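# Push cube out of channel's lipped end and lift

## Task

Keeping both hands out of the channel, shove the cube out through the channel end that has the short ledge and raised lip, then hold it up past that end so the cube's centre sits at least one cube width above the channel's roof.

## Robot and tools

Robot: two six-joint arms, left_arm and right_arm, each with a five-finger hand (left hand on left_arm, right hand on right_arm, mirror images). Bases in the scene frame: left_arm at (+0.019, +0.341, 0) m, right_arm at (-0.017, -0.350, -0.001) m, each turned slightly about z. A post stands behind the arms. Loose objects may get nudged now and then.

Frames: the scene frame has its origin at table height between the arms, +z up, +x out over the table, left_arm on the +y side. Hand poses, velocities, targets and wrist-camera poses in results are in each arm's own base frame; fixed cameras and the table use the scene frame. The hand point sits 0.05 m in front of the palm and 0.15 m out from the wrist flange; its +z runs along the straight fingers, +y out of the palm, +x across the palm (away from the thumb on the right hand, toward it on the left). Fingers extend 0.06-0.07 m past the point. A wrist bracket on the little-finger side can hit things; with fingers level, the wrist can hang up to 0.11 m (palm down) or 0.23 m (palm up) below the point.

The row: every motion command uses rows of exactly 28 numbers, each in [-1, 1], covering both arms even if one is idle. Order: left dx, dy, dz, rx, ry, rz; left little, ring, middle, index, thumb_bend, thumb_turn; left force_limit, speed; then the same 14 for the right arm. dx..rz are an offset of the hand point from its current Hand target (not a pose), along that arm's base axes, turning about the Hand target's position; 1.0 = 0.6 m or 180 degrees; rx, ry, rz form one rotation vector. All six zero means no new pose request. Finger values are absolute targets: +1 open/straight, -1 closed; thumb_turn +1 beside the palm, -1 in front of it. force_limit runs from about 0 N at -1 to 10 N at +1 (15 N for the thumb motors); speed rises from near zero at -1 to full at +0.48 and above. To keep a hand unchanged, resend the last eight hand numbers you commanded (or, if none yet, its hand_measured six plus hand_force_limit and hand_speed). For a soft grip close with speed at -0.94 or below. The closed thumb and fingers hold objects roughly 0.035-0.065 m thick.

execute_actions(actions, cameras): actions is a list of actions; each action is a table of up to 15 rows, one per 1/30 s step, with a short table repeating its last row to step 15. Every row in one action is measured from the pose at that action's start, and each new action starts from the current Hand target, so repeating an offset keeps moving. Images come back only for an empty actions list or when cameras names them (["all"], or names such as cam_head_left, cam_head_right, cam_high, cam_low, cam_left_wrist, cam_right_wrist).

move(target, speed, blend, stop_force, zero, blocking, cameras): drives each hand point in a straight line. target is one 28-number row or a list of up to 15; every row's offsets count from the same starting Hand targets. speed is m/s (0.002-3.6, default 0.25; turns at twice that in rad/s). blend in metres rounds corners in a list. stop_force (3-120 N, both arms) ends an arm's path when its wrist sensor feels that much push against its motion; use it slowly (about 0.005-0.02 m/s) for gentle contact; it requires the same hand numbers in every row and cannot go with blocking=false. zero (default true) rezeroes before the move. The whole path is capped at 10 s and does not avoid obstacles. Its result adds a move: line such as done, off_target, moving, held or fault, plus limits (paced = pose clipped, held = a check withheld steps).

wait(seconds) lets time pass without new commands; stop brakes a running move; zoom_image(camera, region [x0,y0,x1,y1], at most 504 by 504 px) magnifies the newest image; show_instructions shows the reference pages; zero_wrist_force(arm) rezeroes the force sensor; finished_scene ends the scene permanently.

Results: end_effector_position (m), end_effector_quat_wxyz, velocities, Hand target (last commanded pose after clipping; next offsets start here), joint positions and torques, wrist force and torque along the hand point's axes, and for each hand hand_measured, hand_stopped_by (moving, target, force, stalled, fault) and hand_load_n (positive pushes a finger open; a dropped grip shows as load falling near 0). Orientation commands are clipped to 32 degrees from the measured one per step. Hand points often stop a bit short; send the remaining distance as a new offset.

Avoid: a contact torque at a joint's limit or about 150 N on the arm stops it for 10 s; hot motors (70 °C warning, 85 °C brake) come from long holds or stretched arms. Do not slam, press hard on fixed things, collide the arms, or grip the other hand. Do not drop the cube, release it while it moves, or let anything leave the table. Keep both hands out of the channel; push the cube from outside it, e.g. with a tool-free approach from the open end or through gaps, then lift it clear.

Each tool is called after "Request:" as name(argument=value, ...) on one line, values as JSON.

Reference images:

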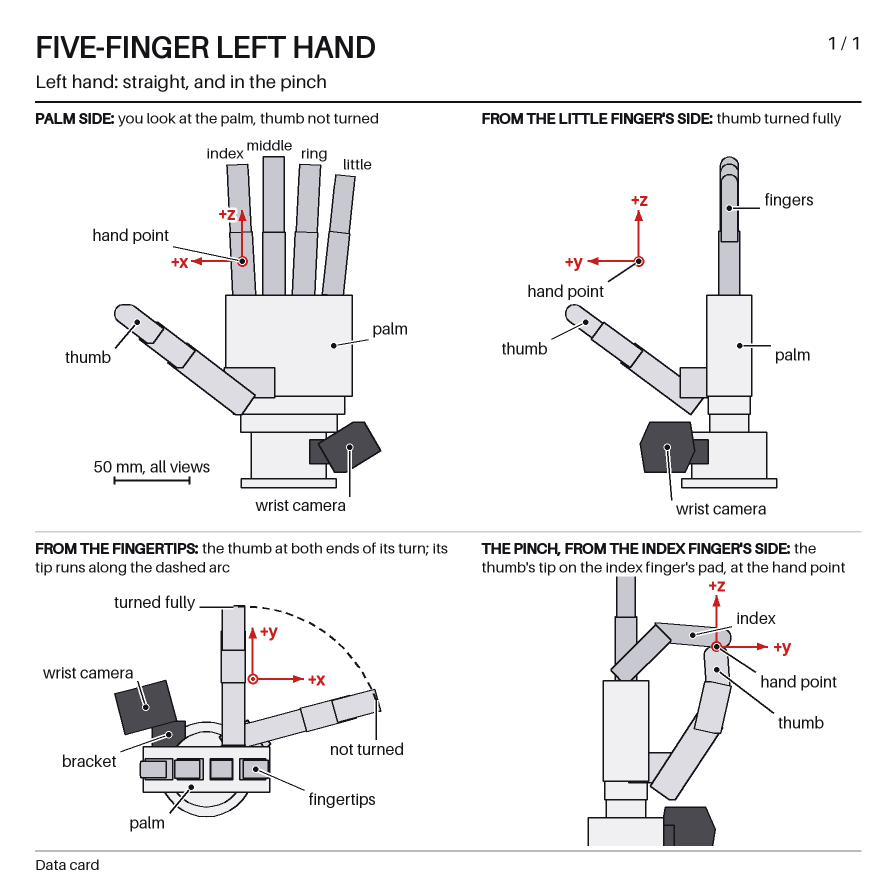

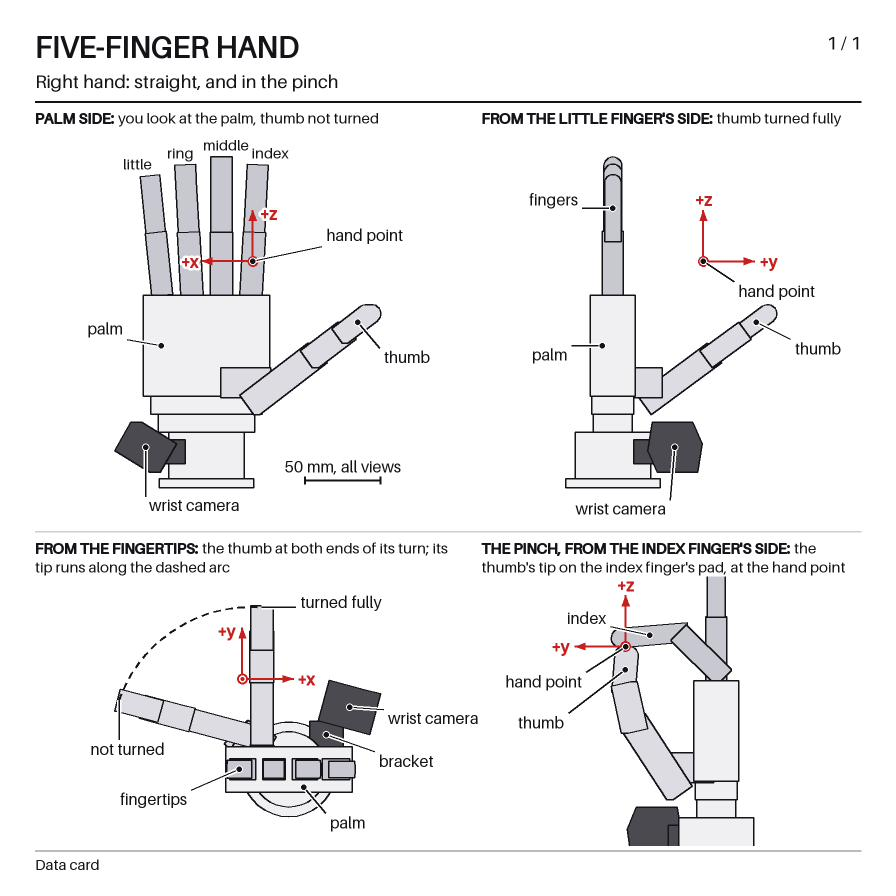

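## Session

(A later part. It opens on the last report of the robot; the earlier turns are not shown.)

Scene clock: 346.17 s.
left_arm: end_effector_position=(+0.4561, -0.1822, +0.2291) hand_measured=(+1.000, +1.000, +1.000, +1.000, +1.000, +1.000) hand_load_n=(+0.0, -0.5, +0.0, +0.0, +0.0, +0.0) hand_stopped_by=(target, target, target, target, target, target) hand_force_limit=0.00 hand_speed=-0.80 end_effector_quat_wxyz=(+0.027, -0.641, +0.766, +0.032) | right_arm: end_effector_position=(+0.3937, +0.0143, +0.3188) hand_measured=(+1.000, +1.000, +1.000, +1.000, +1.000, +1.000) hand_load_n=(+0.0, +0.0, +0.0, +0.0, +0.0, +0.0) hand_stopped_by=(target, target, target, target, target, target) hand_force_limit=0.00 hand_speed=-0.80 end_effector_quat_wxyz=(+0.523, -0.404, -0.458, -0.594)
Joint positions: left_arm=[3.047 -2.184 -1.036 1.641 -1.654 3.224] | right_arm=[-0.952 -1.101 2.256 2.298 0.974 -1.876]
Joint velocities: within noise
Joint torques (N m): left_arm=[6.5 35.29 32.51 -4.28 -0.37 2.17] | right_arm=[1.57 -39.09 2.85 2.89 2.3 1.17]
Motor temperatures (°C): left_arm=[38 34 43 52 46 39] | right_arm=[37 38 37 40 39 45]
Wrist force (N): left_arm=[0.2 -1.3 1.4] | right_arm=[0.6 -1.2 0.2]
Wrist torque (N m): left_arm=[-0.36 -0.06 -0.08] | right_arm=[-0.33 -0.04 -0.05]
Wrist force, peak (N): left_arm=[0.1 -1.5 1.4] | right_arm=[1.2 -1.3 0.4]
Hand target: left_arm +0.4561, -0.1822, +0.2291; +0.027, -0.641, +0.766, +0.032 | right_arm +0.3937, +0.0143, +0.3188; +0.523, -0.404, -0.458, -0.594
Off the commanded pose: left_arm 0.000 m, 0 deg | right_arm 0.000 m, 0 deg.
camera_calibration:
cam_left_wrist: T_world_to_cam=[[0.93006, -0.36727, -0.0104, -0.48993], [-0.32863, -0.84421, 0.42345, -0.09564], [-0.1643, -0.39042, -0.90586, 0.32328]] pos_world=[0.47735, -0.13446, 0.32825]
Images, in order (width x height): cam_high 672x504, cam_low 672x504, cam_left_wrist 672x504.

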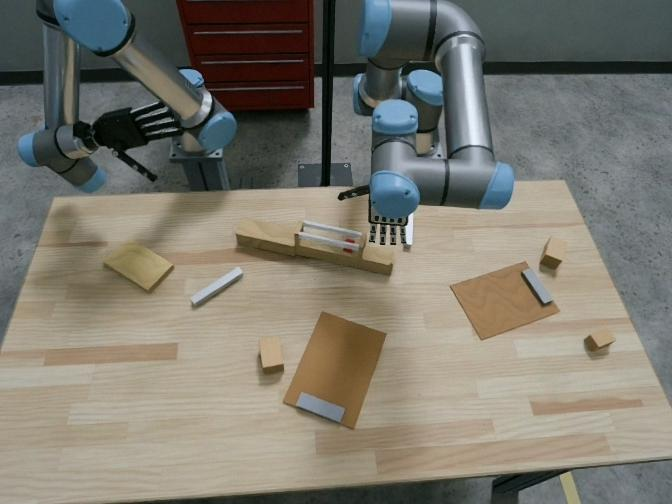

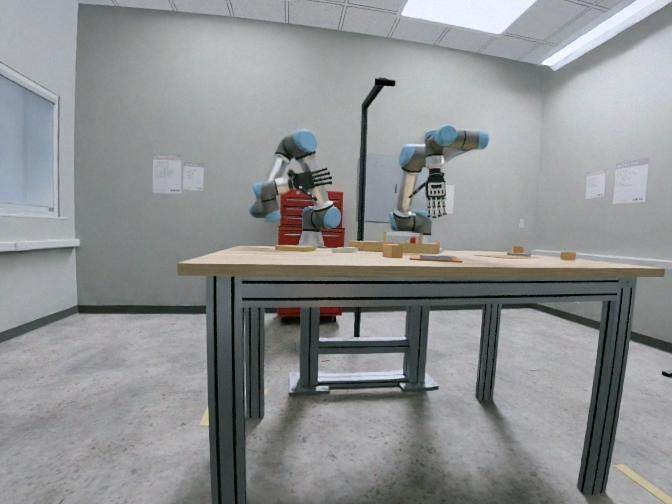

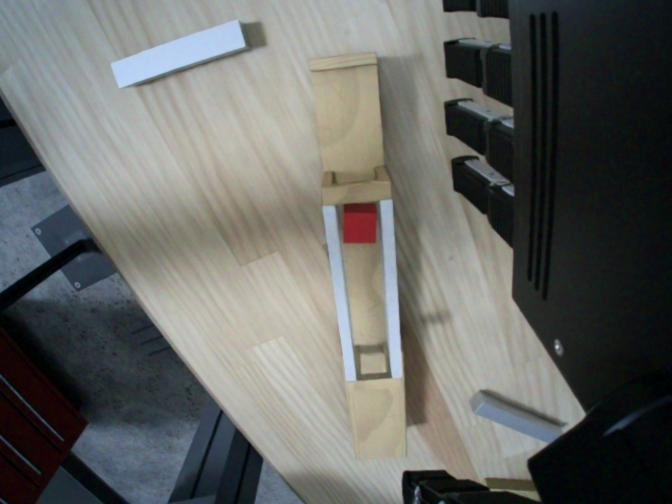

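Request:
move(target=[[0,0,0,0,0,0,1,1,1,1,1,1,0,-0.8,0.08,-0.1,0.07,-0.5,0,0,1,1,1,1,1,1,0,-0.8],[0,0,0,0,0,0,1,1,1,1,1,1,0,-0.8,0.1,-0.1,0.07,-0.5,0,0,1,1,1,1,1,1,0,-0.8]])

Request:
move(target=[0,0,0,0,0,0,1,1,1,1,1,1,0,-0.8,0,0,0,0,0,-0.5,1,1,1,1,1,1,0,-0.8])

Request:
move(target=[0,0,0,0,0,0,1,1,1,1,1,1,0,-0.8,0.1,0,0,0,0,-0.45,1,1,1,1,1,1,0,-0.8], cameras=["cam_high"])

Scene clock: 761.60 s.
left_arm: end_effector_position=(+0.4561, -0.1822, +0.2291) hand_measured=(+1.000, +1.000, +1.000, +1.000, +1.000, +1.000) hand_load_n=(+0.0, +0.0, +0.0, +0.0, +0.0, +0.0) hand_stopped_by=(target, target, target, target, target, target) hand_force_limit=0.00 hand_speed=-0.80 end_effector_quat_wxyz=(+0.027, -0.641, +0.766, +0.032) | right_arm: end_effector_position=(+0.4536, -0.0457, +0.3608) hand_measured=(+1.000, +1.000, +1.000, +1.000, +1.000, +1.000) hand_load_n=(+0.0, +0.0, -0.5, +0.0, +0.0, +0.0) hand_stopped_by=(target, target, target, target, target, target) hand_force_limit=0.00 hand_speed=-0.80 end_effector_quat_wxyz=(-0.084, +0.656, +0.744, +0.096)
Joint positions: left_arm=[3.047 -2.184 -1.036 1.641 -1.654 3.224] | right_arm=[-0.56 -1.373 1.333 1.748 1.354 -0.701]
Joint torques (N m): left_arm=[7.34 35.82 32.62 -4.14 -1.39 2.13] | right_arm=[1.5 -22.02 -20.43 1.85 2.05 -0.36]
Wrist force (N): left_arm=[-0.1 -1.2 1.3] | right_arm=[1.1 -1.7 -0.8]
Wrist torque (N m): left_arm=[-0.34 -0.01 -0.10] | right_arm=[-0.60 -0.03 0.11]
Wrist force, peak (N): left_arm=[0.0 -1.6 1.4] | right_arm=[1.0 -3.0 -1.1]
Hand target: left_arm +0.4561, -0.1822, +0.2291; +0.027, -0.641, +0.766, +0.032 | right_arm +0.4537, -0.0457, +0.3608; -0.084, +0.656, +0.744, +0.096
Off the commanded pose: left_arm 0.000 m, 0 deg | right_arm 0.000 m, 0 deg.
move: done

Scene clock: 765.23 s.
left_arm: end_effector_position=(+0.4561, -0.1822, +0.2291) hand_measured=(+1.000, +1.000, +1.000, +1.000, +1.000, +1.000) hand_load_n=(+0.0, +0.0, +0.0, +0.5, +0.0, +0.0) hand_stopped_by=(target, target, target, target, target, target) hand_force_limit=0.00 hand_speed=-0.80 end_effector_quat_wxyz=(+0.027, -0.641, +0.766, +0.032) | right_arm: end_effector_position=(+0.4538, -0.0457, +0.3607) hand_measured=(+1.000, +1.000, +1.000, +1.000, +1.000, +1.000) hand_load_n=(+0.0, +0.0, +0.0, +0.0, +0.0, +0.0) hand_stopped_by=(target, target, target, target, target, target) hand_force_limit=0.00 hand_speed=-0.80 end_effector_quat_wxyz=(+0.009, +0.990, +0.063, +0.128)
Joint positions: left_arm=[3.047 -2.184 -1.036 1.641 -1.654 3.224] | right_arm=[-0.285 -1.334 1.188 1.47 1.501 1.168]
Joint torques (N m): left_arm=[6.06 36.29 34.38 -3.98 -1.45 2.15] | right_arm=[-6.25 -40.88 -5.81 4.23 -2.34 1.31]
Wrist force (N): left_arm=[0.2 -1.4 1.3] | right_arm=[0.4 -1.5 -0.9]
Wrist torque (N m): left_arm=[-0.36 -0.05 -0.08] | right_arm=[-0.57 0.05 0.13]
Wrist force, peak (N): left_arm=[-0.1 -1.5 1.5] | right_arm=[1.2 -2.2 -1.1]
Hand target: left_arm +0.4561, -0.1822, +0.2291; +0.027, -0.641, +0.766, +0.032 | right_arm +0.4537, -0.0457, +0.3608; +0.009, +0.990, +0.062, +0.128
Off the commanded pose: left_arm 0.000 m, 0 deg | right_arm 0.000 m, 0 deg.
move: done

Scene clock: 768.53 s.
left_arm: end_effector_position=(+0.4561, -0.1822, +0.2291) hand_measured=(+1.000, +1.000, +1.000, +1.000, +1.000, +1.000) hand_load_n=(+0.0, +0.0, +0.0, +0.0, +0.0, +0.0) hand_stopped_by=(target, target, target, target, target, target) hand_force_limit=0.00 hand_speed=-0.80 end_effector_quat_wxyz=(+0.027, -0.641, +0.766, +0.032) | right_arm: end_effector_position=(+0.5137, -0.0458, +0.3607) hand_measured=(+1.000, +1.000, +1.000, +1.000, +1.000, +1.000) hand_load_n=(+0.0, +0.0, +0.0, +0.0, +0.0, +0.0) hand_stopped_by=(target, target, target, target, target, target) hand_force_limit=0.00 hand_speed=-0.80 end_effector_quat_wxyz=(+0.089, +0.793, -0.595, +0.091)
Joint positions: left_arm=[3.047 -2.184 -1.036 1.641 -1.654 3.224] | right_arm=[-0.227 -0.823 0.447 1.85 1.809 2.619]
Joint torques (N m): left_arm=[6.77 36.19 33.61 -3.94 -1.59 2.2] | right_arm=[7.19 -54.59 -13.34 0.52 -2.17 1]
Wrist force (N): left_arm=[0.0 -1.2 1.3] | right_arm=[0.7 -1.4 -1.2]
Wrist torque (N m): left_arm=[-0.33 -0.03 -0.10] | right_arm=[-0.53 0.02 0.13]
Wrist force, peak (N): left_arm=[0.0 -1.5 1.5] | right_arm=[0.7 -2.0 -1.1]
Hand target: left_arm +0.4561, -0.1822, +0.2291; +0.027, -0.641, +0.766, +0.032 | right_arm +0.5137, -0.0457, +0.3608; +0.089, +0.793, -0.595, +0.091
Off the commanded pose: left_arm 0.000 m, 0 deg | right_arm 0.000 m, 0 deg.
move: done

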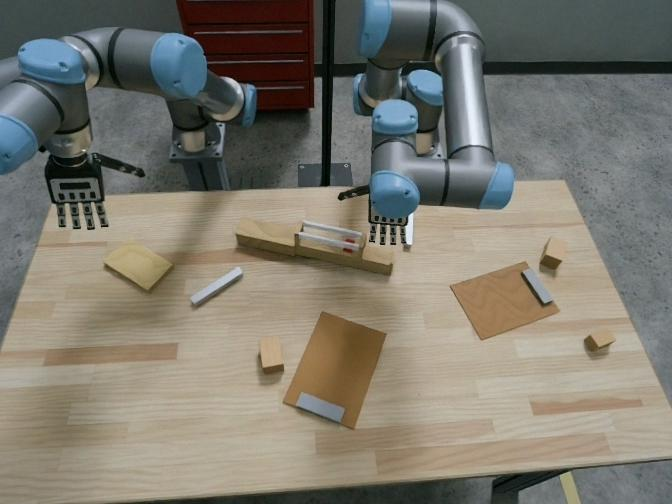

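Request:
move(target=[0,0,0,0,0,0,1,1,1,1,1,1,0,-0.8,0.0543,0.2873,-0.3347,0.2065,-0.2315,0.1524,1,1,1,1,0.6,-1,0,-0.3], cameras=["cam_high","cam_right_wrist"])

Scene clock: 810.27 s.
left_arm: end_effector_position=(+0.4561, -0.1822, +0.2291) hand_measured=(+1.000, +1.000, +1.000, +1.000, +1.000, +1.000) hand_load_n=(+0.0, +0.0, +0.0, +0.0, -0.5, +0.0) hand_stopped_by=(target, target, target, target, target, target) hand_force_limit=0.00 hand_speed=-0.80 end_effector_quat_wxyz=(+0.027, -0.641, +0.766, +0.032) | right_arm: end_effector_position=(+0.5463, +0.1265, +0.1599) hand_measured=(+1.000, +1.000, +1.000, +1.000, +0.600, -1.000) hand_load_n=(+0.0, +0.0, -0.5, +0.0, +0.0, +0.5) hand_stopped_by=(target, target, target, target, target, target) hand_force_limit=0.00 hand_speed=-0.30 end_effector_quat_wxyz=(-0.395, +0.811, -0.388, +0.189)
Joint positions: left_arm=[3.047 -2.184 -1.036 1.641 -1.654 3.224] | right_arm=[-0.302 -1.242 1.622 0.572 0.858 2.399]
Joint torques (N m): left_arm=[5.91 35.95 33.02 -4.26 -1.43 1.95] | right_arm=[8.2 -42.82 -13.24 -1.14 -3.1 -1.06]
Wrist force (N): left_arm=[0.2 -1.4 1.5] | right_arm=[0.6 -0.3 -1.5]
Wrist torque (N m): left_arm=[-0.38 -0.06 -0.08] | right_arm=[-0.15 0.02 0.00]
Wrist force, peak (N): left_arm=[0.2 -1.6 1.5] | right_arm=[1.4 -1.7 -1.5]
Hand target: left_arm +0.4561, -0.1822, +0.2291; +0.027, -0.641, +0.766, +0.032 | right_arm +0.5463, +0.1266, +0.1599; -0.395, +0.811, -0.388, +0.189
Off the commanded pose: left_arm 0.000 m, 0 deg | right_arm 0.000 m, 0 deg.
move: done
cam_right_wrist: T_world_to_cam=[[-0.33107, -0.59012, -0.73631, 0.37312], [-0.93609, 0.3037, 0.17749, 0.44387], [0.11888, 0.74801, -0.65295, 0.05656]] pos_world=[0.5323, 0.04307, 0.23288]

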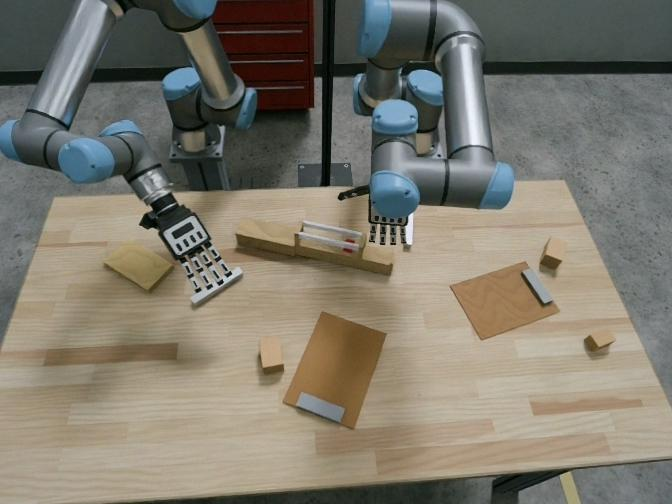

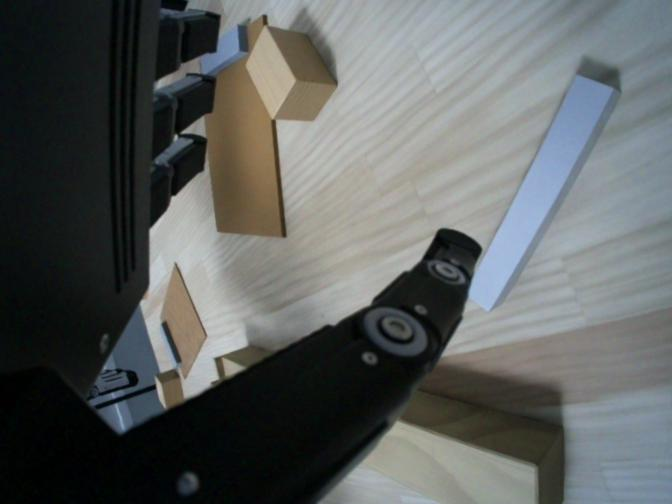

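Request:
zoom_image(camera="cam_right_wrist", region=[450, 50, 640, 330])

Scaled by 1.800 from the camera's image (finer frame: 960x720).

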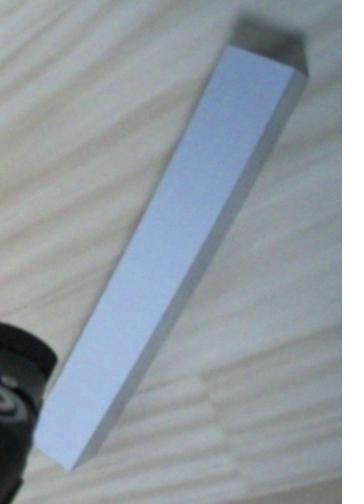

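Request:
move(target=[0,0,0,0,0,0,1,1,1,1,1,1,0,-0.8,0.0232,-0.056,-0.1417,-0.0068,-0.0626,0.0006,1,1,1,1,0.25,-1,-0.3,-0.3], cameras=["cam_high","cam_right_wrist"])

Scene clock: 919.53 s.
left_arm: end_effector_position=(+0.4561, -0.1822, +0.2291) hand_measured=(+1.000, +1.000, +1.000, +1.000, +1.000, +1.000) hand_load_n=(+0.0, +0.0, +0.0, +0.0, +0.0, +0.0) hand_stopped_by=(target, target, target, target, target, target) hand_force_limit=0.00 hand_speed=-0.80 end_effector_quat_wxyz=(+0.027, -0.641, +0.766, +0.032) | right_arm: end_effector_position=(+0.5602, +0.0930, +0.0750) hand_measured=(+1.000, +1.000, +1.000, +1.000, +0.250, -1.000) hand_load_n=(+0.0, +0.0, +0.0, +0.0, +0.0, +0.0) hand_stopped_by=(target, target, target, target, target, target) hand_force_limit=-0.30 hand_speed=-0.30 end_effector_quat_wxyz=(-0.423, +0.793, -0.345, +0.272) end_effector_velocity=(+0.001, +0.000, +0.000) end_effector_angular_velocity=(-0.003, -0.006, +0.002)
Joint positions: left_arm=[3.047 -2.184 -1.036 1.641 -1.654 3.224] | right_arm=[-0.39 -1.202 1.842 0.155 0.765 2.346]
Joint velocities: left_arm=[within noise] | right_arm=[0.001 0 0.001 -0.007 0 -0.001]
Joint torques (N m): left_arm=[5.49 36.59 32.27 -4.06 -1.63 2] | right_arm=[-2.48 -34.57 -5.81 -1.19 -0.29 -1.86]
Wrist force (N): left_arm=[-0.1 -1.2 1.3] | right_arm=[0.2 -0.7 -1.1]
Wrist torque (N m): left_arm=[-0.33 -0.02 -0.10] | right_arm=[-0.21 0.05 -0.04]
Wrist force, peak (N): left_arm=[0.0 -1.4 1.6] | right_arm=[0.0 -2.4 -1.9]
Hand target: left_arm +0.4561, -0.1822, +0.2291; +0.027, -0.641, +0.766, +0.032 | right_arm +0.5602, +0.0930, +0.0749; -0.423, +0.793, -0.345, +0.272
Off the commanded pose: left_arm 0.000 m, 0 deg | right_arm 0.000 m, 0 deg.
move: done
cam_right_wrist: T_world_to_cam=[[-0.18061, -0.6068, -0.77406, 0.21551], [-0.95274, 0.3034, -0.01554, 0.50598], [0.24428, 0.73467, -0.63292, -0.04602]] pos_world=[0.53223, 0.01106, 0.14555]

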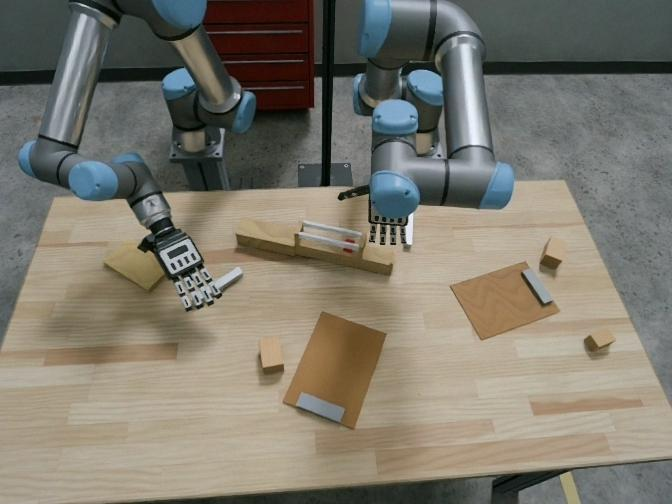

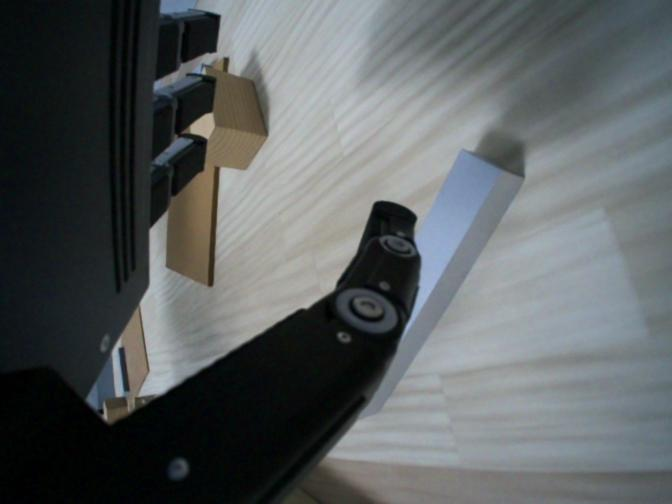

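Request:
move(target=[0,0,0,0,0,0,1,1,1,1,1,1,0,-0.8,0,0,-0.0935,0,0,0,1,1,1,1,0.25,-1,-0.3,-0.3], speed=0.06, stop_force=8, cameras=["cam_right_wrist"])

Scene clock: 942.77 s.
left_arm: end_effector_position=(+0.4561, -0.1822, +0.2291) hand_measured=(+1.000, +1.000, +1.000, +1.000, +1.000, +1.000) hand_load_n=(+0.0, +0.0, +0.0, +0.0, +0.0, +0.0) hand_stopped_by=(target, target, target, target, target, target) hand_force_limit=0.00 hand_speed=-0.80 end_effector_quat_wxyz=(+0.027, -0.641, +0.766, +0.032) | right_arm: end_effector_position=(+0.5602, +0.0930, +0.0188) hand_measured=(+1.000, +1.000, +1.000, +1.000, +0.250, -1.000) hand_load_n=(+0.0, +0.0, +0.0, +0.0, +0.0, +0.0) hand_stopped_by=(target, target, target, target, target, target) hand_force_limit=-0.30 hand_speed=-0.30 end_effector_quat_wxyz=(-0.423, +0.793, -0.345, +0.272)
Joint positions: left_arm=[3.047 -2.184 -1.036 1.641 -1.654 3.224] | right_arm=[-0.39 -1.112 1.89 0.018 0.765 2.346]
Joint torques (N m): left_arm=[4.51 34.6 32.41 -4.17 -1.63 2.12] | right_arm=[4.37 -45.56 -23.1 1.72 -1.78 1.01]
Wrist force (N): left_arm=[-0.2 -1.2 1.5] | right_arm=[0.4 -0.5 -1.5]
Wrist torque (N m): left_arm=[-0.34 0.00 -0.11] | right_arm=[-0.14 0.04 0.01]
Wrist force, peak (N): left_arm=[0.0 -1.4 1.7] | right_arm=[0.3 -1.1 -1.7]
Hand target: left_arm +0.4561, -0.1822, +0.2291; +0.027, -0.641, +0.766, +0.032 | right_arm +0.5602, +0.0930, +0.0188; -0.423, +0.793, -0.345, +0.272
Off the commanded pose: left_arm 0.000 m, 0 deg | right_arm 0.000 m, 0 deg.
move: done
cam_right_wrist: T_world_to_cam=[[-0.18045, -0.60679, -0.77411, 0.172], [-0.95276, 0.30331, -0.01566, 0.50514], [0.2443, 0.73472, -0.63286, -0.08154]] pos_world=[0.53223, 0.01106, 0.08945]

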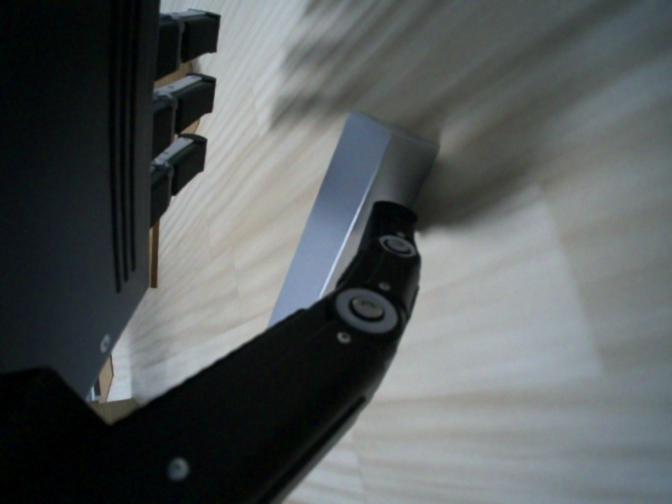

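Request:
move(target=[0,0,0,0,0,0,1,1,1,1,1,1,0,-0.8,0,0,0,0,0,0,1,1,0.2,0.2,0.25,-1,-0.3,-0.8], cameras=["cam_right_wrist"])

Request:
move(target=[0,0,0,0,0,0,1,1,1,1,1,1,0,-0.8,0,0,0,0,0,0,1,1,-0.4,-0.4,0.25,-1,-0.3,-0.85], cameras=["cam_right_wrist", "cam_high"])

Scene clock: 963.73 s.
left_arm: end_effector_position=(+0.4561, -0.1822, +0.2291) hand_measured=(+1.000, +1.000, +1.000, +1.000, +1.000, +1.000) hand_load_n=(+0.0, +0.0, +0.0, +0.0, +0.0, +0.5) hand_stopped_by=(target, target, target, target, target, target) hand_force_limit=0.00 hand_speed=-0.80 end_effector_quat_wxyz=(+0.027, -0.641, +0.766, +0.032) | right_arm: end_effector_position=(+0.5602, +0.0930, +0.0188) hand_measured=(+1.000, +1.000, +0.200, +0.200, +0.250, -1.000) hand_load_n=(+0.0, +0.0, +0.0, +0.0, +0.0, +0.0) hand_stopped_by=(target, target, target, target, target, target) hand_force_limit=-0.30 hand_speed=-0.80 end_effector_quat_wxyz=(-0.423, +0.793, -0.345, +0.272)
Joint positions: left_arm=[3.047 -2.184 -1.036 1.641 -1.654 3.224] | right_arm=[-0.39 -1.112 1.89 0.018 0.765 2.346]
Joint torques (N m): left_arm=[4.66 35.26 33.39 -4.05 -1.83 2] | right_arm=[5.21 -44.63 -20.43 -0.58 1.29 0.88]
Wrist force (N): left_arm=[0.0 -1.3 1.1] | right_arm=[0.4 -0.4 -1.3]
Wrist torque (N m): left_arm=[-0.34 -0.03 -0.09] | right_arm=[-0.12 0.03 0.02]
Wrist force, peak (N): left_arm=[-0.1 -1.4 1.6] | right_arm=[0.3 -0.4 -1.7]
Hand target: left_arm +0.4561, -0.1822, +0.2291; +0.027, -0.641, +0.766, +0.032 | right_arm +0.5602, +0.0930, +0.0188; -0.423, +0.793, -0.345, +0.272
Off the commanded pose: left_arm 0.000 m, 0 deg | right_arm 0.000 m, 0 deg.
move: done
cam_right_wrist: T_world_to_cam=[[-0.18046, -0.60685, -0.77406, 0.172], [-0.95276, 0.30331, -0.01566, 0.50514], [0.24428, 0.73467, -0.63292, -0.08152]] pos_world=[0.53223, 0.01106, 0.08945]

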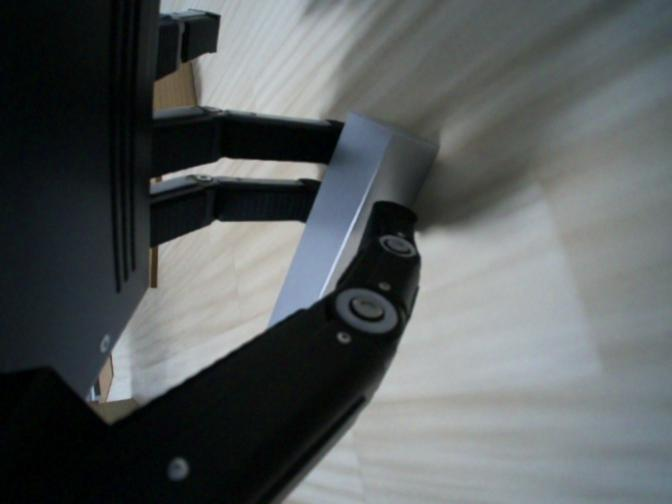

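Scene clock: 964.57 s.
left_arm: end_effector_position=(+0.4561, -0.1822, +0.2291) hand_measured=(+1.000, +1.000, +1.000, +1.000, +1.000, +1.000) hand_load_n=(+0.0, +0.0, +0.0, +0.0, +0.0, +0.0) hand_stopped_by=(target, target, target, target, target, target) hand_force_limit=0.00 hand_speed=-0.80 end_effector_quat_wxyz=(+0.027, -0.641, +0.766, +0.032) | right_arm: end_effector_position=(+0.5602, +0.0930, +0.0188) hand_measured=(+1.000, +1.000, -0.020, -0.034, +0.252, -1.000) hand_load_n=(+0.0, +0.0, +5.0, +3.5, +5.0, -0.5) hand_stopped_by=(target, target, force, force, target, target) hand_force_limit=-0.30 hand_speed=-0.85 end_effector_quat_wxyz=(-0.423, +0.793, -0.345, +0.272)
Joint positions: left_arm=[3.047 -2.184 -1.036 1.641 -1.654 3.224] | right_arm=[-0.39 -1.112 1.89 0.018 0.765 2.346]
Joint torques (N m): left_arm=[3.61 36.21 31.95 -4.17 -1.45 2.16] | right_arm=[4.88 -45.06 -20.83 -0.63 1.07 1.05]
Wrist force (N): left_arm=[-0.3 -1.2 1.2] | right_arm=[0.1 0.0 -1.2]
Wrist torque (N m): left_arm=[-0.32 0.00 -0.12] | right_arm=[-0.09 0.05 0.01]
Wrist force, peak (N): left_arm=[-0.1 -1.2 1.7] | right_arm=[0.7 -0.4 -1.6]
Hand target: left_arm +0.4561, -0.1822, +0.2291; +0.027, -0.641, +0.766, +0.032 | right_arm +0.5602, +0.0930, +0.0188; -0.423, +0.793, -0.345, +0.272
Off the commanded pose: left_arm 0.000 m, 0 deg | right_arm 0.000 m, 0 deg.
move: done
cam_right_wrist: T_world_to_cam=[[-0.18046, -0.60685, -0.77406, 0.172], [-0.95276, 0.30331, -0.01566, 0.50514], [0.24428, 0.73467, -0.63292, -0.08152]] pos_world=[0.53223, 0.01106, 0.08945]
Images, in order (width x height): cam_high 672x504, cam_right_wrist 672x504.

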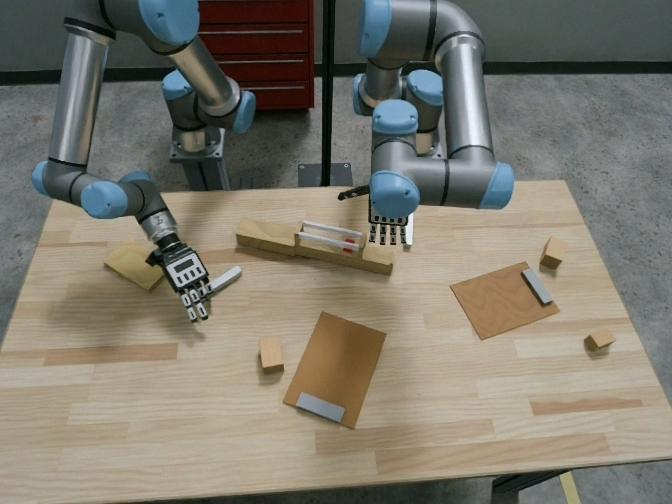

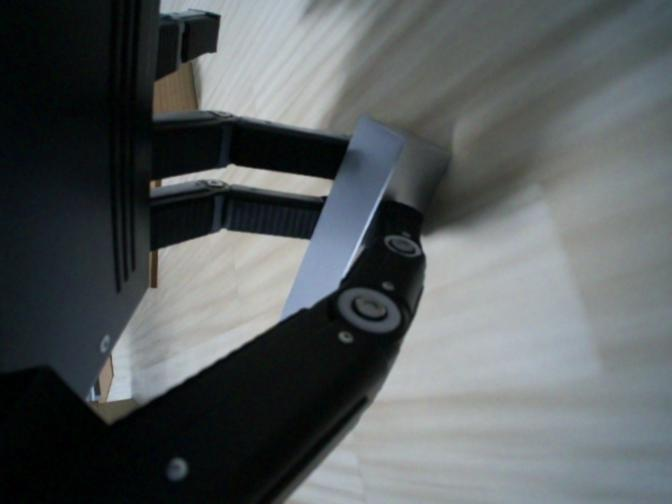

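Request:
move(target=[[0,0,0,0,0,0,1,1,1,1,1,1,0,-0.8,0,0,0.2353,0,0,0,1,1,-0.4,-0.4,0.25,-1,-0.3,-0.85],[0,0,0,0,0,0,1,1,1,1,1,1,0,-0.8,-0.2948,0.1825,0.2353,0,0,-0.3033,1,1,-0.4,-0.4,0.25,-1,-0.3,-0.85]], speed=0.15, cameras=["cam_right_wrist", "cam_high", "cam_head_right"])

Scene clock: 1001.77 s.
left_arm: end_effector_position=(+0.4561, -0.1822, +0.2291) hand_measured=(+1.000, +1.000, +1.000, +1.000, +1.000, +1.000) hand_load_n=(+0.0, -0.5, +0.0, +0.0, +0.0, +0.0) hand_stopped_by=(target, target, target, target, target, target) hand_force_limit=0.00 hand_speed=-0.80 end_effector_quat_wxyz=(+0.027, -0.641, +0.766, +0.032) | right_arm: end_effector_position=(+0.3834, +0.2026, +0.1600) hand_measured=(+1.000, +1.000, -0.020, -0.034, +0.250, -1.000) hand_load_n=(+0.0, +0.0, +0.0, +0.0, +0.0, +0.0) hand_stopped_by=(target, target, force, force, target, target) hand_force_limit=-0.30 hand_speed=-0.85 end_effector_quat_wxyz=(+0.251, -0.547, +0.670, -0.435)
Joint positions: left_arm=[3.047 -2.184 -1.036 1.641 -1.654 3.224] | right_arm=[0.46 -1.563 2.015 0.245 2.262 3.471]
Joint torques (N m): left_arm=[4.03 36.32 32.1 -4.02 -1.85 2] | right_arm=[7.28 -25.26 -5.88 -0.69 2.54 1.3]
Motor temperatures (°C): left_arm=[36 34 41 51 43 38] | right_arm=[36 37 35 39 38 40]
Wrist force (N): left_arm=[-0.4 -1.2 1.2] | right_arm=[0.4 -0.4 -1.5]
Wrist torque (N m): left_arm=[-0.33 0.02 -0.11] | right_arm=[-0.12 0.01 0.09]
Wrist force, peak (N): left_arm=[0.0 -1.5 1.7] | right_arm=[-0.4 2.3 -0.1]
Hand target: left_arm +0.4561, -0.1822, +0.2291; +0.027, -0.641, +0.766, +0.032 | right_arm +0.3833, +0.2025, +0.1600; +0.251, -0.546, +0.670, -0.435
Off the commanded pose: left_arm 0.000 m, 0 deg | right_arm 0.000 m, 0 deg.
move: done
cam_right_wrist: T_world_to_cam=[[-0.59917, -0.20458, -0.77405, 0.39483], [-0.30497, 0.95223, -0.0156, -0.07419], [0.74027, 0.22671, -0.63294, -0.11677]] pos_world=[0.30038, 0.17789, 0.23055]
Images, in order (width x height): cam_head_right 672x504, cam_high 672x504, cam_right_wrist 672x504.

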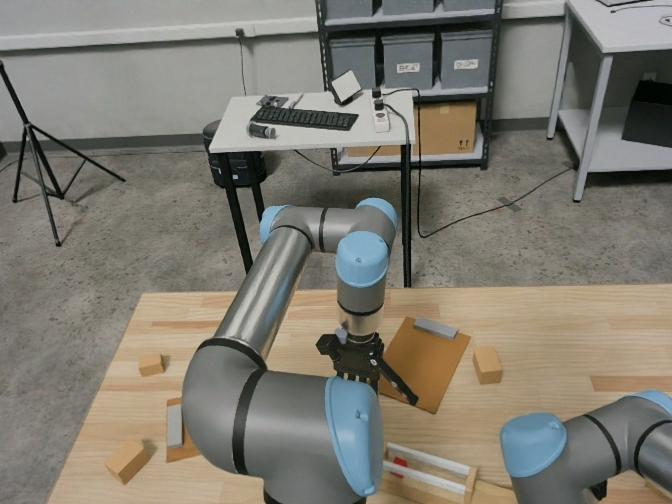

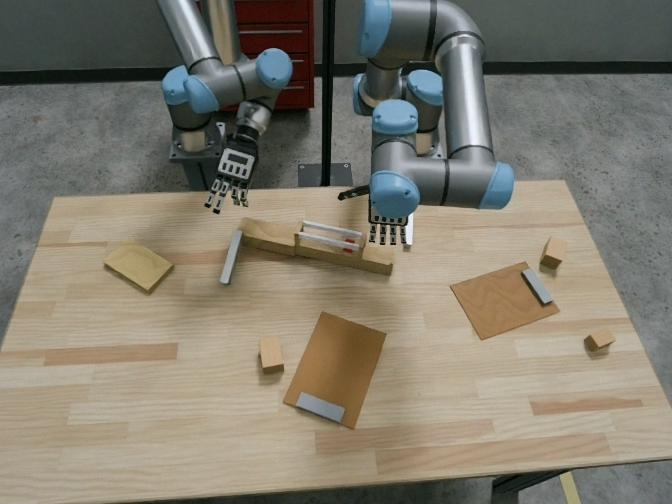

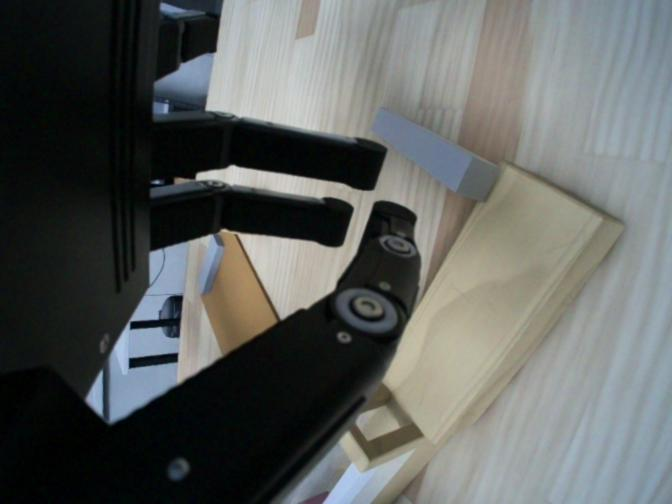

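Request:
zoom_image(camera="cam_right_wrist", region=[360, 90, 640, 300])

Request:
zoom_image(camera="cam_right_wrist", region=[300, 330, 500, 504])

Scaled by 1.800 from the camera's image (finer frame: 960x720).

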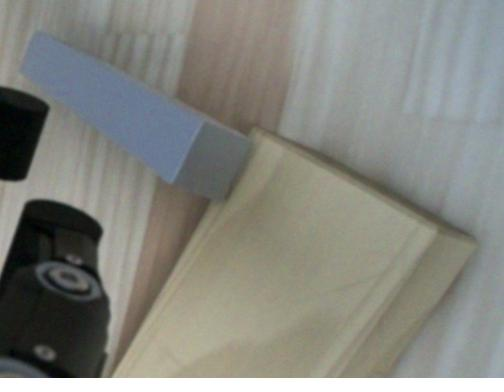

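Scaled by 2.520 from the camera's image (finer frame: 960x720).

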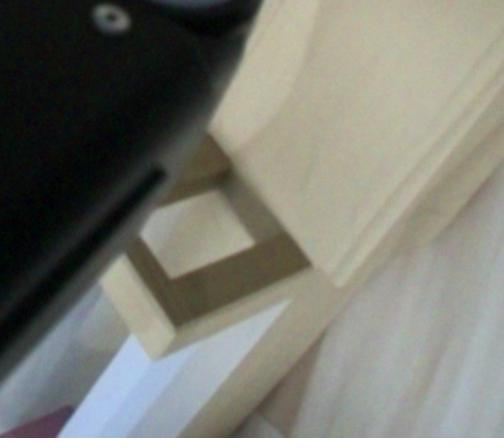

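Request:
zoom_image(camera="cam_high", region=[190, 130, 310, 300])

Request:
zoom_image(camera="cam_right_wrist", region=[300, 90, 520, 270])

Scaled by 2.965 from the camera's image (finer frame: 960x720).

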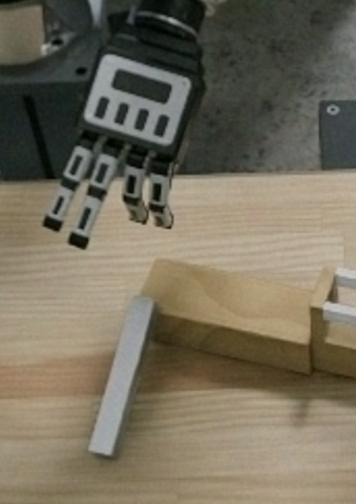

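Scaled by 2.291 from the camera's image (finer frame: 960x720).

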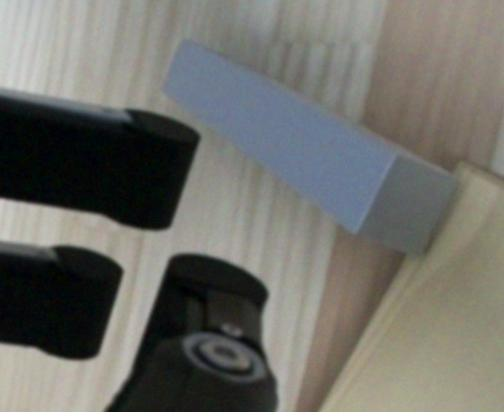

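Request:
move(target=[[0,0,0,0,0,0,1,1,1,1,1,1,0,-0.8,0.02,-0.08,0.04,0,0,0,1,1,1,1,0.25,-1,0.1,-0.3],[0,0,0,0,0,0,1,1,1,1,1,1,0,-0.8,0.132,-0.0887,-0.0533,0.1344,0.0761,0.4996,1,1,1,1,0.25,-1,0.1,-0.3]], speed=0.2, cameras=["cam_right_wrist", "cam_high"])

Scene clock: 1182.03 s.
left_arm: end_effector_position=(+0.4561, -0.1822, +0.2291) hand_measured=(+1.000, +1.000, +1.000, +1.000, +1.000, +1.000) hand_load_n=(+0.5, +0.0, +0.0, +0.0, +0.0, +0.0) hand_stopped_by=(target, target, target, target, target, target) hand_force_limit=0.00 hand_speed=-0.80 end_effector_quat_wxyz=(+0.027, -0.641, +0.766, +0.032) | right_arm: end_effector_position=(+0.4625, +0.1493, +0.1280) hand_measured=(+1.000, +1.000, +1.000, +1.000, +0.250, -1.000) hand_load_n=(+0.0, +0.0, +0.0, +0.0, +0.0, +0.0) hand_stopped_by=(target, target, target, target, target, target) hand_force_limit=0.10 hand_speed=-0.30 end_effector_quat_wxyz=(-0.507, +0.840, -0.183, -0.063)
Joint positions: left_arm=[3.047 -2.184 -1.036 1.641 -1.654 3.224] | right_arm=[-0.377 -0.895 1.592 1.353 0.569 1.357]
Joint torques (N m): left_arm=[2.21 36.79 32.35 -4.09 -1.67 1.93] | right_arm=[-5.54 -38.05 -8.93 4.54 -3.57 -1.24]
Wrist force (N): left_arm=[-0.3 -1.3 1.3] | right_arm=[0.0 0.2 -1.6]
Wrist torque (N m): left_arm=[-0.35 0.01 -0.11] | right_arm=[-0.03 0.04 0.09]
Wrist force, peak (N): left_arm=[-0.1 -1.4 1.6] | right_arm=[1.8 -1.8 -1.3]
Hand target: left_arm +0.4561, -0.1822, +0.2291; +0.027, -0.641, +0.766, +0.032 | right_arm +0.4625, +0.1493, +0.1280; -0.507, +0.840, -0.183, -0.063
Off the commanded pose: left_arm 0.000 m, 0 deg | right_arm 0.000 m, 0 deg.
move: done
cam_right_wrist: T_world_to_cam=[[-0.12865, -0.50199, -0.85525, 0.24375], [-0.87537, -0.34779, 0.33581, 0.41315], [-0.46602, 0.79187, -0.39468, 0.25952]] pos_world=[0.51396, 0.06054, 0.17216]
Images, in order (width x height): cam_high 672x504, cam_right_wrist 672x504.

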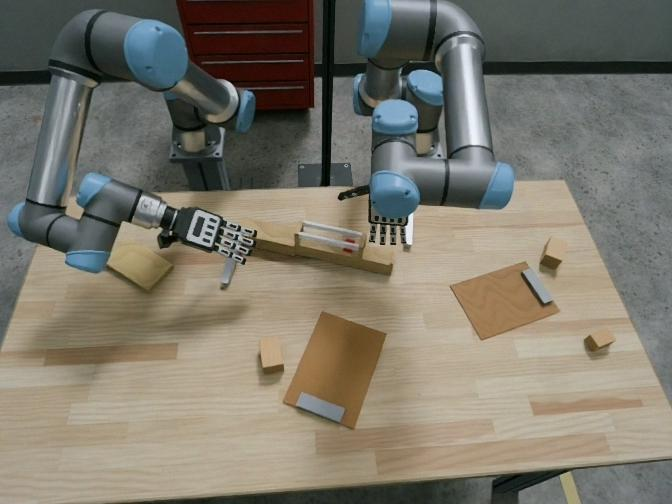

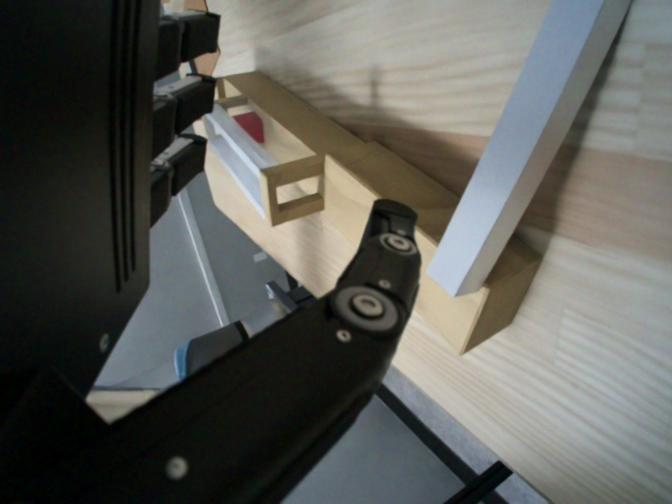

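Request:
execute_actions(actions=[], cameras=["cam_right_wrist", "cam_head_left"])

Scene clock: 1225.93 s.
left_arm: end_effector_position=(+0.4561, -0.1822, +0.2291) hand_measured=(+1.000, +1.000, +1.000, +1.000, +1.000, +1.000) hand_load_n=(+0.0, +0.0, +0.0, +0.0, +0.0, +0.0) hand_stopped_by=(target, target, target, target, target, target) hand_force_limit=0.00 hand_speed=-0.80 end_effector_quat_wxyz=(+0.027, -0.641, +0.766, +0.032) | right_arm: end_effector_position=(+0.4625, +0.1493, +0.1280) hand_measured=(+1.000, +1.000, +1.000, +1.000, +0.250, -1.000) hand_load_n=(+0.0, +0.0, +0.0, +0.0, +0.5, +0.0) hand_stopped_by=(target, target, target, target, target, target) hand_force_limit=0.10 hand_speed=-0.30 end_effector_quat_wxyz=(-0.507, +0.840, -0.183, -0.063)
Joint positions: left_arm=[3.047 -2.184 -1.036 1.641 -1.654 3.224] | right_arm=[-0.377 -0.895 1.592 1.353 0.569 1.357]
Joint velocities: within noise
Joint torques (N m): left_arm=[2.75 35.88 32.23 -4.12 -1.66 2.13] | right_arm=[-5.97 -31.57 -19.25 5.05 -3.49 -1.41]
Motor temperatures (°C): left_arm=[35 34 40 50 43 37] | right_arm=[36 37 34 39 38 39]
Wrist force (N): left_arm=[-0.2 -0.9 1.5] | right_arm=[0.1 0.2 -1.1]
Wrist torque (N m): left_arm=[-0.30 0.00 -0.11] | right_arm=[-0.06 0.00 0.14]
Wrist force, peak (N): left_arm=[-0.2 -1.3 1.7] | right_arm=[-0.1 0.3 -1.6]
Hand target: left_arm +0.4561, -0.1822, +0.2291; +0.027, -0.641, +0.766, +0.032 | right_arm +0.4625, +0.1493, +0.1280; -0.507, +0.840, -0.183, -0.063
Off the commanded pose: left_arm 0.000 m, 0 deg | right_arm 0.000 m, 0 deg.
camera_calibration:
cam_right_wrist: T_world_to_cam=[[-0.12877, -0.50183, -0.85533, 0.24382], [-0.87531, -0.34787, 0.33588, 0.41311], [-0.4661, 0.79193, -0.39446, 0.25952]] pos_world=[0.51396, 0.06054, 0.17216]
Images, in order (width x height): cam_head_left 672x504, cam_right_wrist 672x504.

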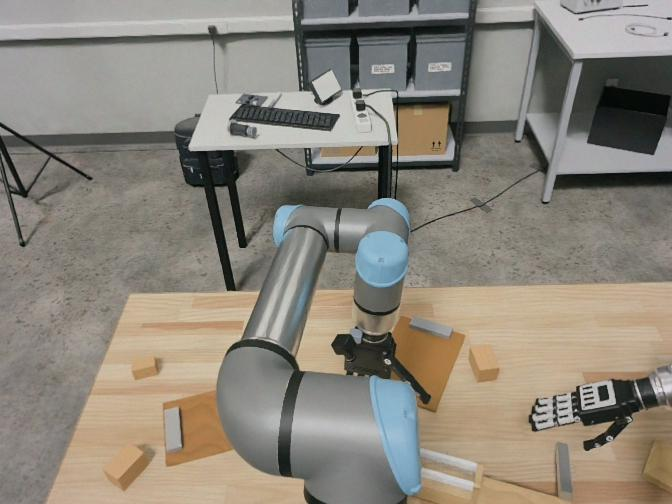

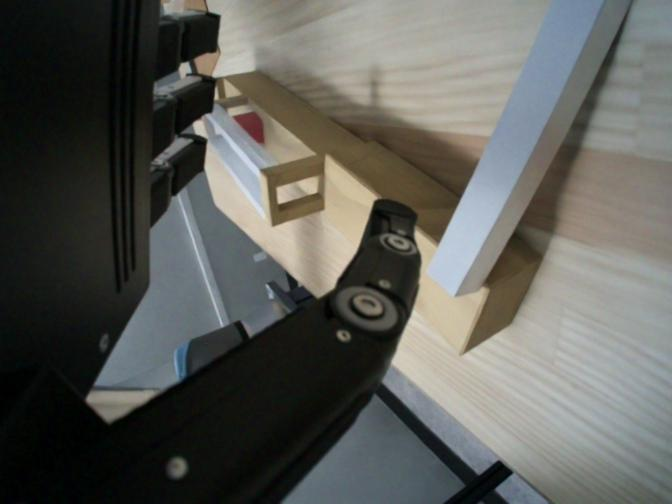

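Request:
move(target=[0,0,0,0,0,0,1,1,1,1,1,1,0,-0.8,0,0,-0.1505,0,0,0,1,1,1,1,0.25,-1,0.1,-0.3], speed=0.06, stop_force=8, cameras=["cam_right_wrist"])

Scene clock: 1269.40 s.
left_arm: end_effector_position=(+0.4561, -0.1822, +0.2291) hand_measured=(+1.000, +1.000, +1.000, +1.000, +1.000, +1.000) hand_load_n=(+0.0, +0.0, +0.0, +0.5, +0.0, +0.0) hand_stopped_by=(target, target, target, target, target, target) hand_force_limit=0.00 hand_speed=-0.80 end_effector_quat_wxyz=(+0.027, -0.641, +0.766, +0.032) | right_arm: end_effector_position=(+0.4625, +0.1493, +0.0377) hand_measured=(+1.000, +1.000, +1.000, +1.000, +0.250, -1.000) hand_load_n=(+0.0, +0.0, +0.0, +0.0, +0.0, +0.0) hand_stopped_by=(target, target, target, target, target, target) hand_force_limit=0.10 hand_speed=-0.30 end_effector_quat_wxyz=(-0.507, +0.840, -0.183, -0.063)
Joint positions: left_arm=[3.047 -2.184 -1.036 1.641 -1.654 3.224] | right_arm=[-0.377 -0.745 1.611 1.185 0.569 1.357]
Joint torques (N m): left_arm=[-0.18 36.02 33.89 -4.05 -1.69 2.08] | right_arm=[4.85 -55.37 -20.2 5.11 -0.38 0.63]
Wrist force (N): left_arm=[0.0 -1.0 1.4] | right_arm=[-0.3 0.3 -1.5]
Wrist torque (N m): left_arm=[-0.30 -0.02 -0.10] | right_arm=[-0.02 0.08 0.17]
Wrist force, peak (N): left_arm=[-0.3 -1.5 1.6] | right_arm=[-0.4 -0.3 -1.7]
Hand target: left_arm +0.4561, -0.1822, +0.2291; +0.027, -0.641, +0.766, +0.032 | right_arm +0.4625, +0.1493, +0.0377; -0.507, +0.840, -0.183, -0.063
Off the commanded pose: left_arm 0.000 m, 0 deg | right_arm 0.000 m, 0 deg.
move: done
cam_right_wrist: T_world_to_cam=[[-0.12882, -0.50184, -0.85531, 0.16656], [-0.87535, -0.34778, 0.33589, 0.44341], [-0.46602, 0.79197, -0.39448, 0.22394]] pos_world=[0.51396, 0.06044, 0.08186]

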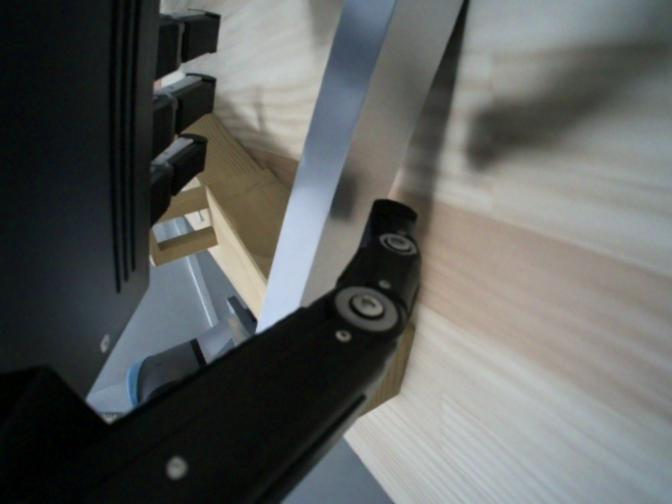

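Request:
move(target=[[0,0,0,0,0,0,1,1,1,1,1,1,0,-0.8,0.0008,0.0032,0,0,0,0,1,1,1,1,0.25,-1,0.1,-0.3],[0,0,0,0,0,0,1,1,1,1,1,1,0,-0.8,0.0008,0.0032,0,0,0,0,1,1,0.2,0.2,0.25,-1,0.2,-0.3],[0,0,0,0,0,0,1,1,1,1,1,1,0,-0.8,0.0008,0.0032,0,0,0,0,1,1,-0.4,-0.4,0.25,-1,0.2,-0.85]], speed=0.03, cameras=["cam_right_wrist"])

Scene clock: 1280.83 s.
left_arm: end_effector_position=(+0.4561, -0.1822, +0.2291) hand_measured=(+1.000, +1.000, +1.000, +1.000, +1.000, +1.000) hand_load_n=(+0.0, +0.0, +0.0, +0.0, +0.0, +0.0) hand_stopped_by=(target, target, target, target, target, target) hand_force_limit=0.00 hand_speed=-0.80 end_effector_quat_wxyz=(+0.027, -0.641, +0.766, +0.032) | right_arm: end_effector_position=(+0.4630, +0.1512, +0.0377) hand_measured=(+1.000, +1.000, -0.034, -0.062, +0.252, -1.000) hand_load_n=(+0.0, +0.0, +5.0, +6.5, +7.0, -1.0) hand_stopped_by=(target, target, force, force, target, target) hand_force_limit=0.20 hand_speed=-0.85 end_effector_quat_wxyz=(-0.507, +0.840, -0.183, -0.063)
Joint positions: left_arm=[3.047 -2.184 -1.036 1.641 -1.654 3.224] | right_arm=[-0.373 -0.746 1.609 1.181 0.567 1.363]
Joint torques (N m): left_arm=[1.92 35.49 32.79 -4.23 -1.62 1.95] | right_arm=[-5.83 -53.93 -0.41 4.73 0.89 -1.41]
Wrist force (N): left_arm=[0.0 -1.1 1.3] | right_arm=[-0.1 -0.4 -2.2]
Wrist torque (N m): left_arm=[-0.33 -0.03 -0.10] | right_arm=[-0.07 0.10 0.16]
Wrist force, peak (N): left_arm=[-0.4 -1.5 1.6] | right_arm=[-0.1 -0.4 -2.2]
Hand target: left_arm +0.4561, -0.1822, +0.2291; +0.027, -0.641, +0.766, +0.032 | right_arm +0.4630, +0.1512, +0.0377; -0.507, +0.840, -0.183, -0.063
Off the commanded pose: left_arm 0.000 m, 0 deg | right_arm 0.000 m, 0 deg.
move: done
cam_right_wrist: T_world_to_cam=[[-0.12878, -0.50182, -0.85533, 0.1676], [-0.87535, -0.3478, 0.33585, 0.44455], [-0.46602, 0.79197, -0.39448, 0.22259]] pos_world=[0.51446, 0.06244, 0.08186]

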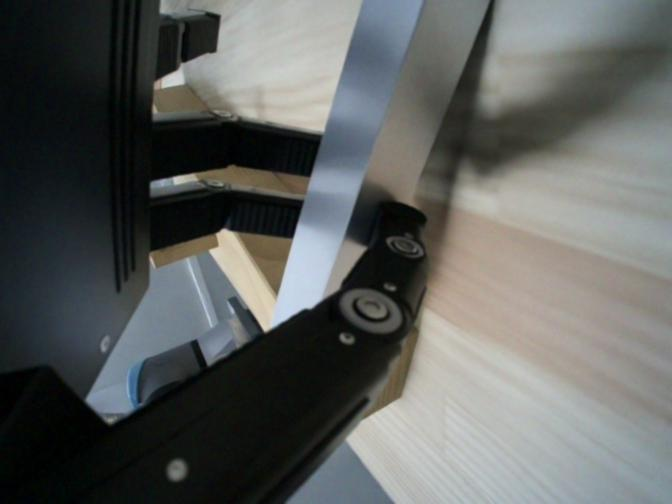

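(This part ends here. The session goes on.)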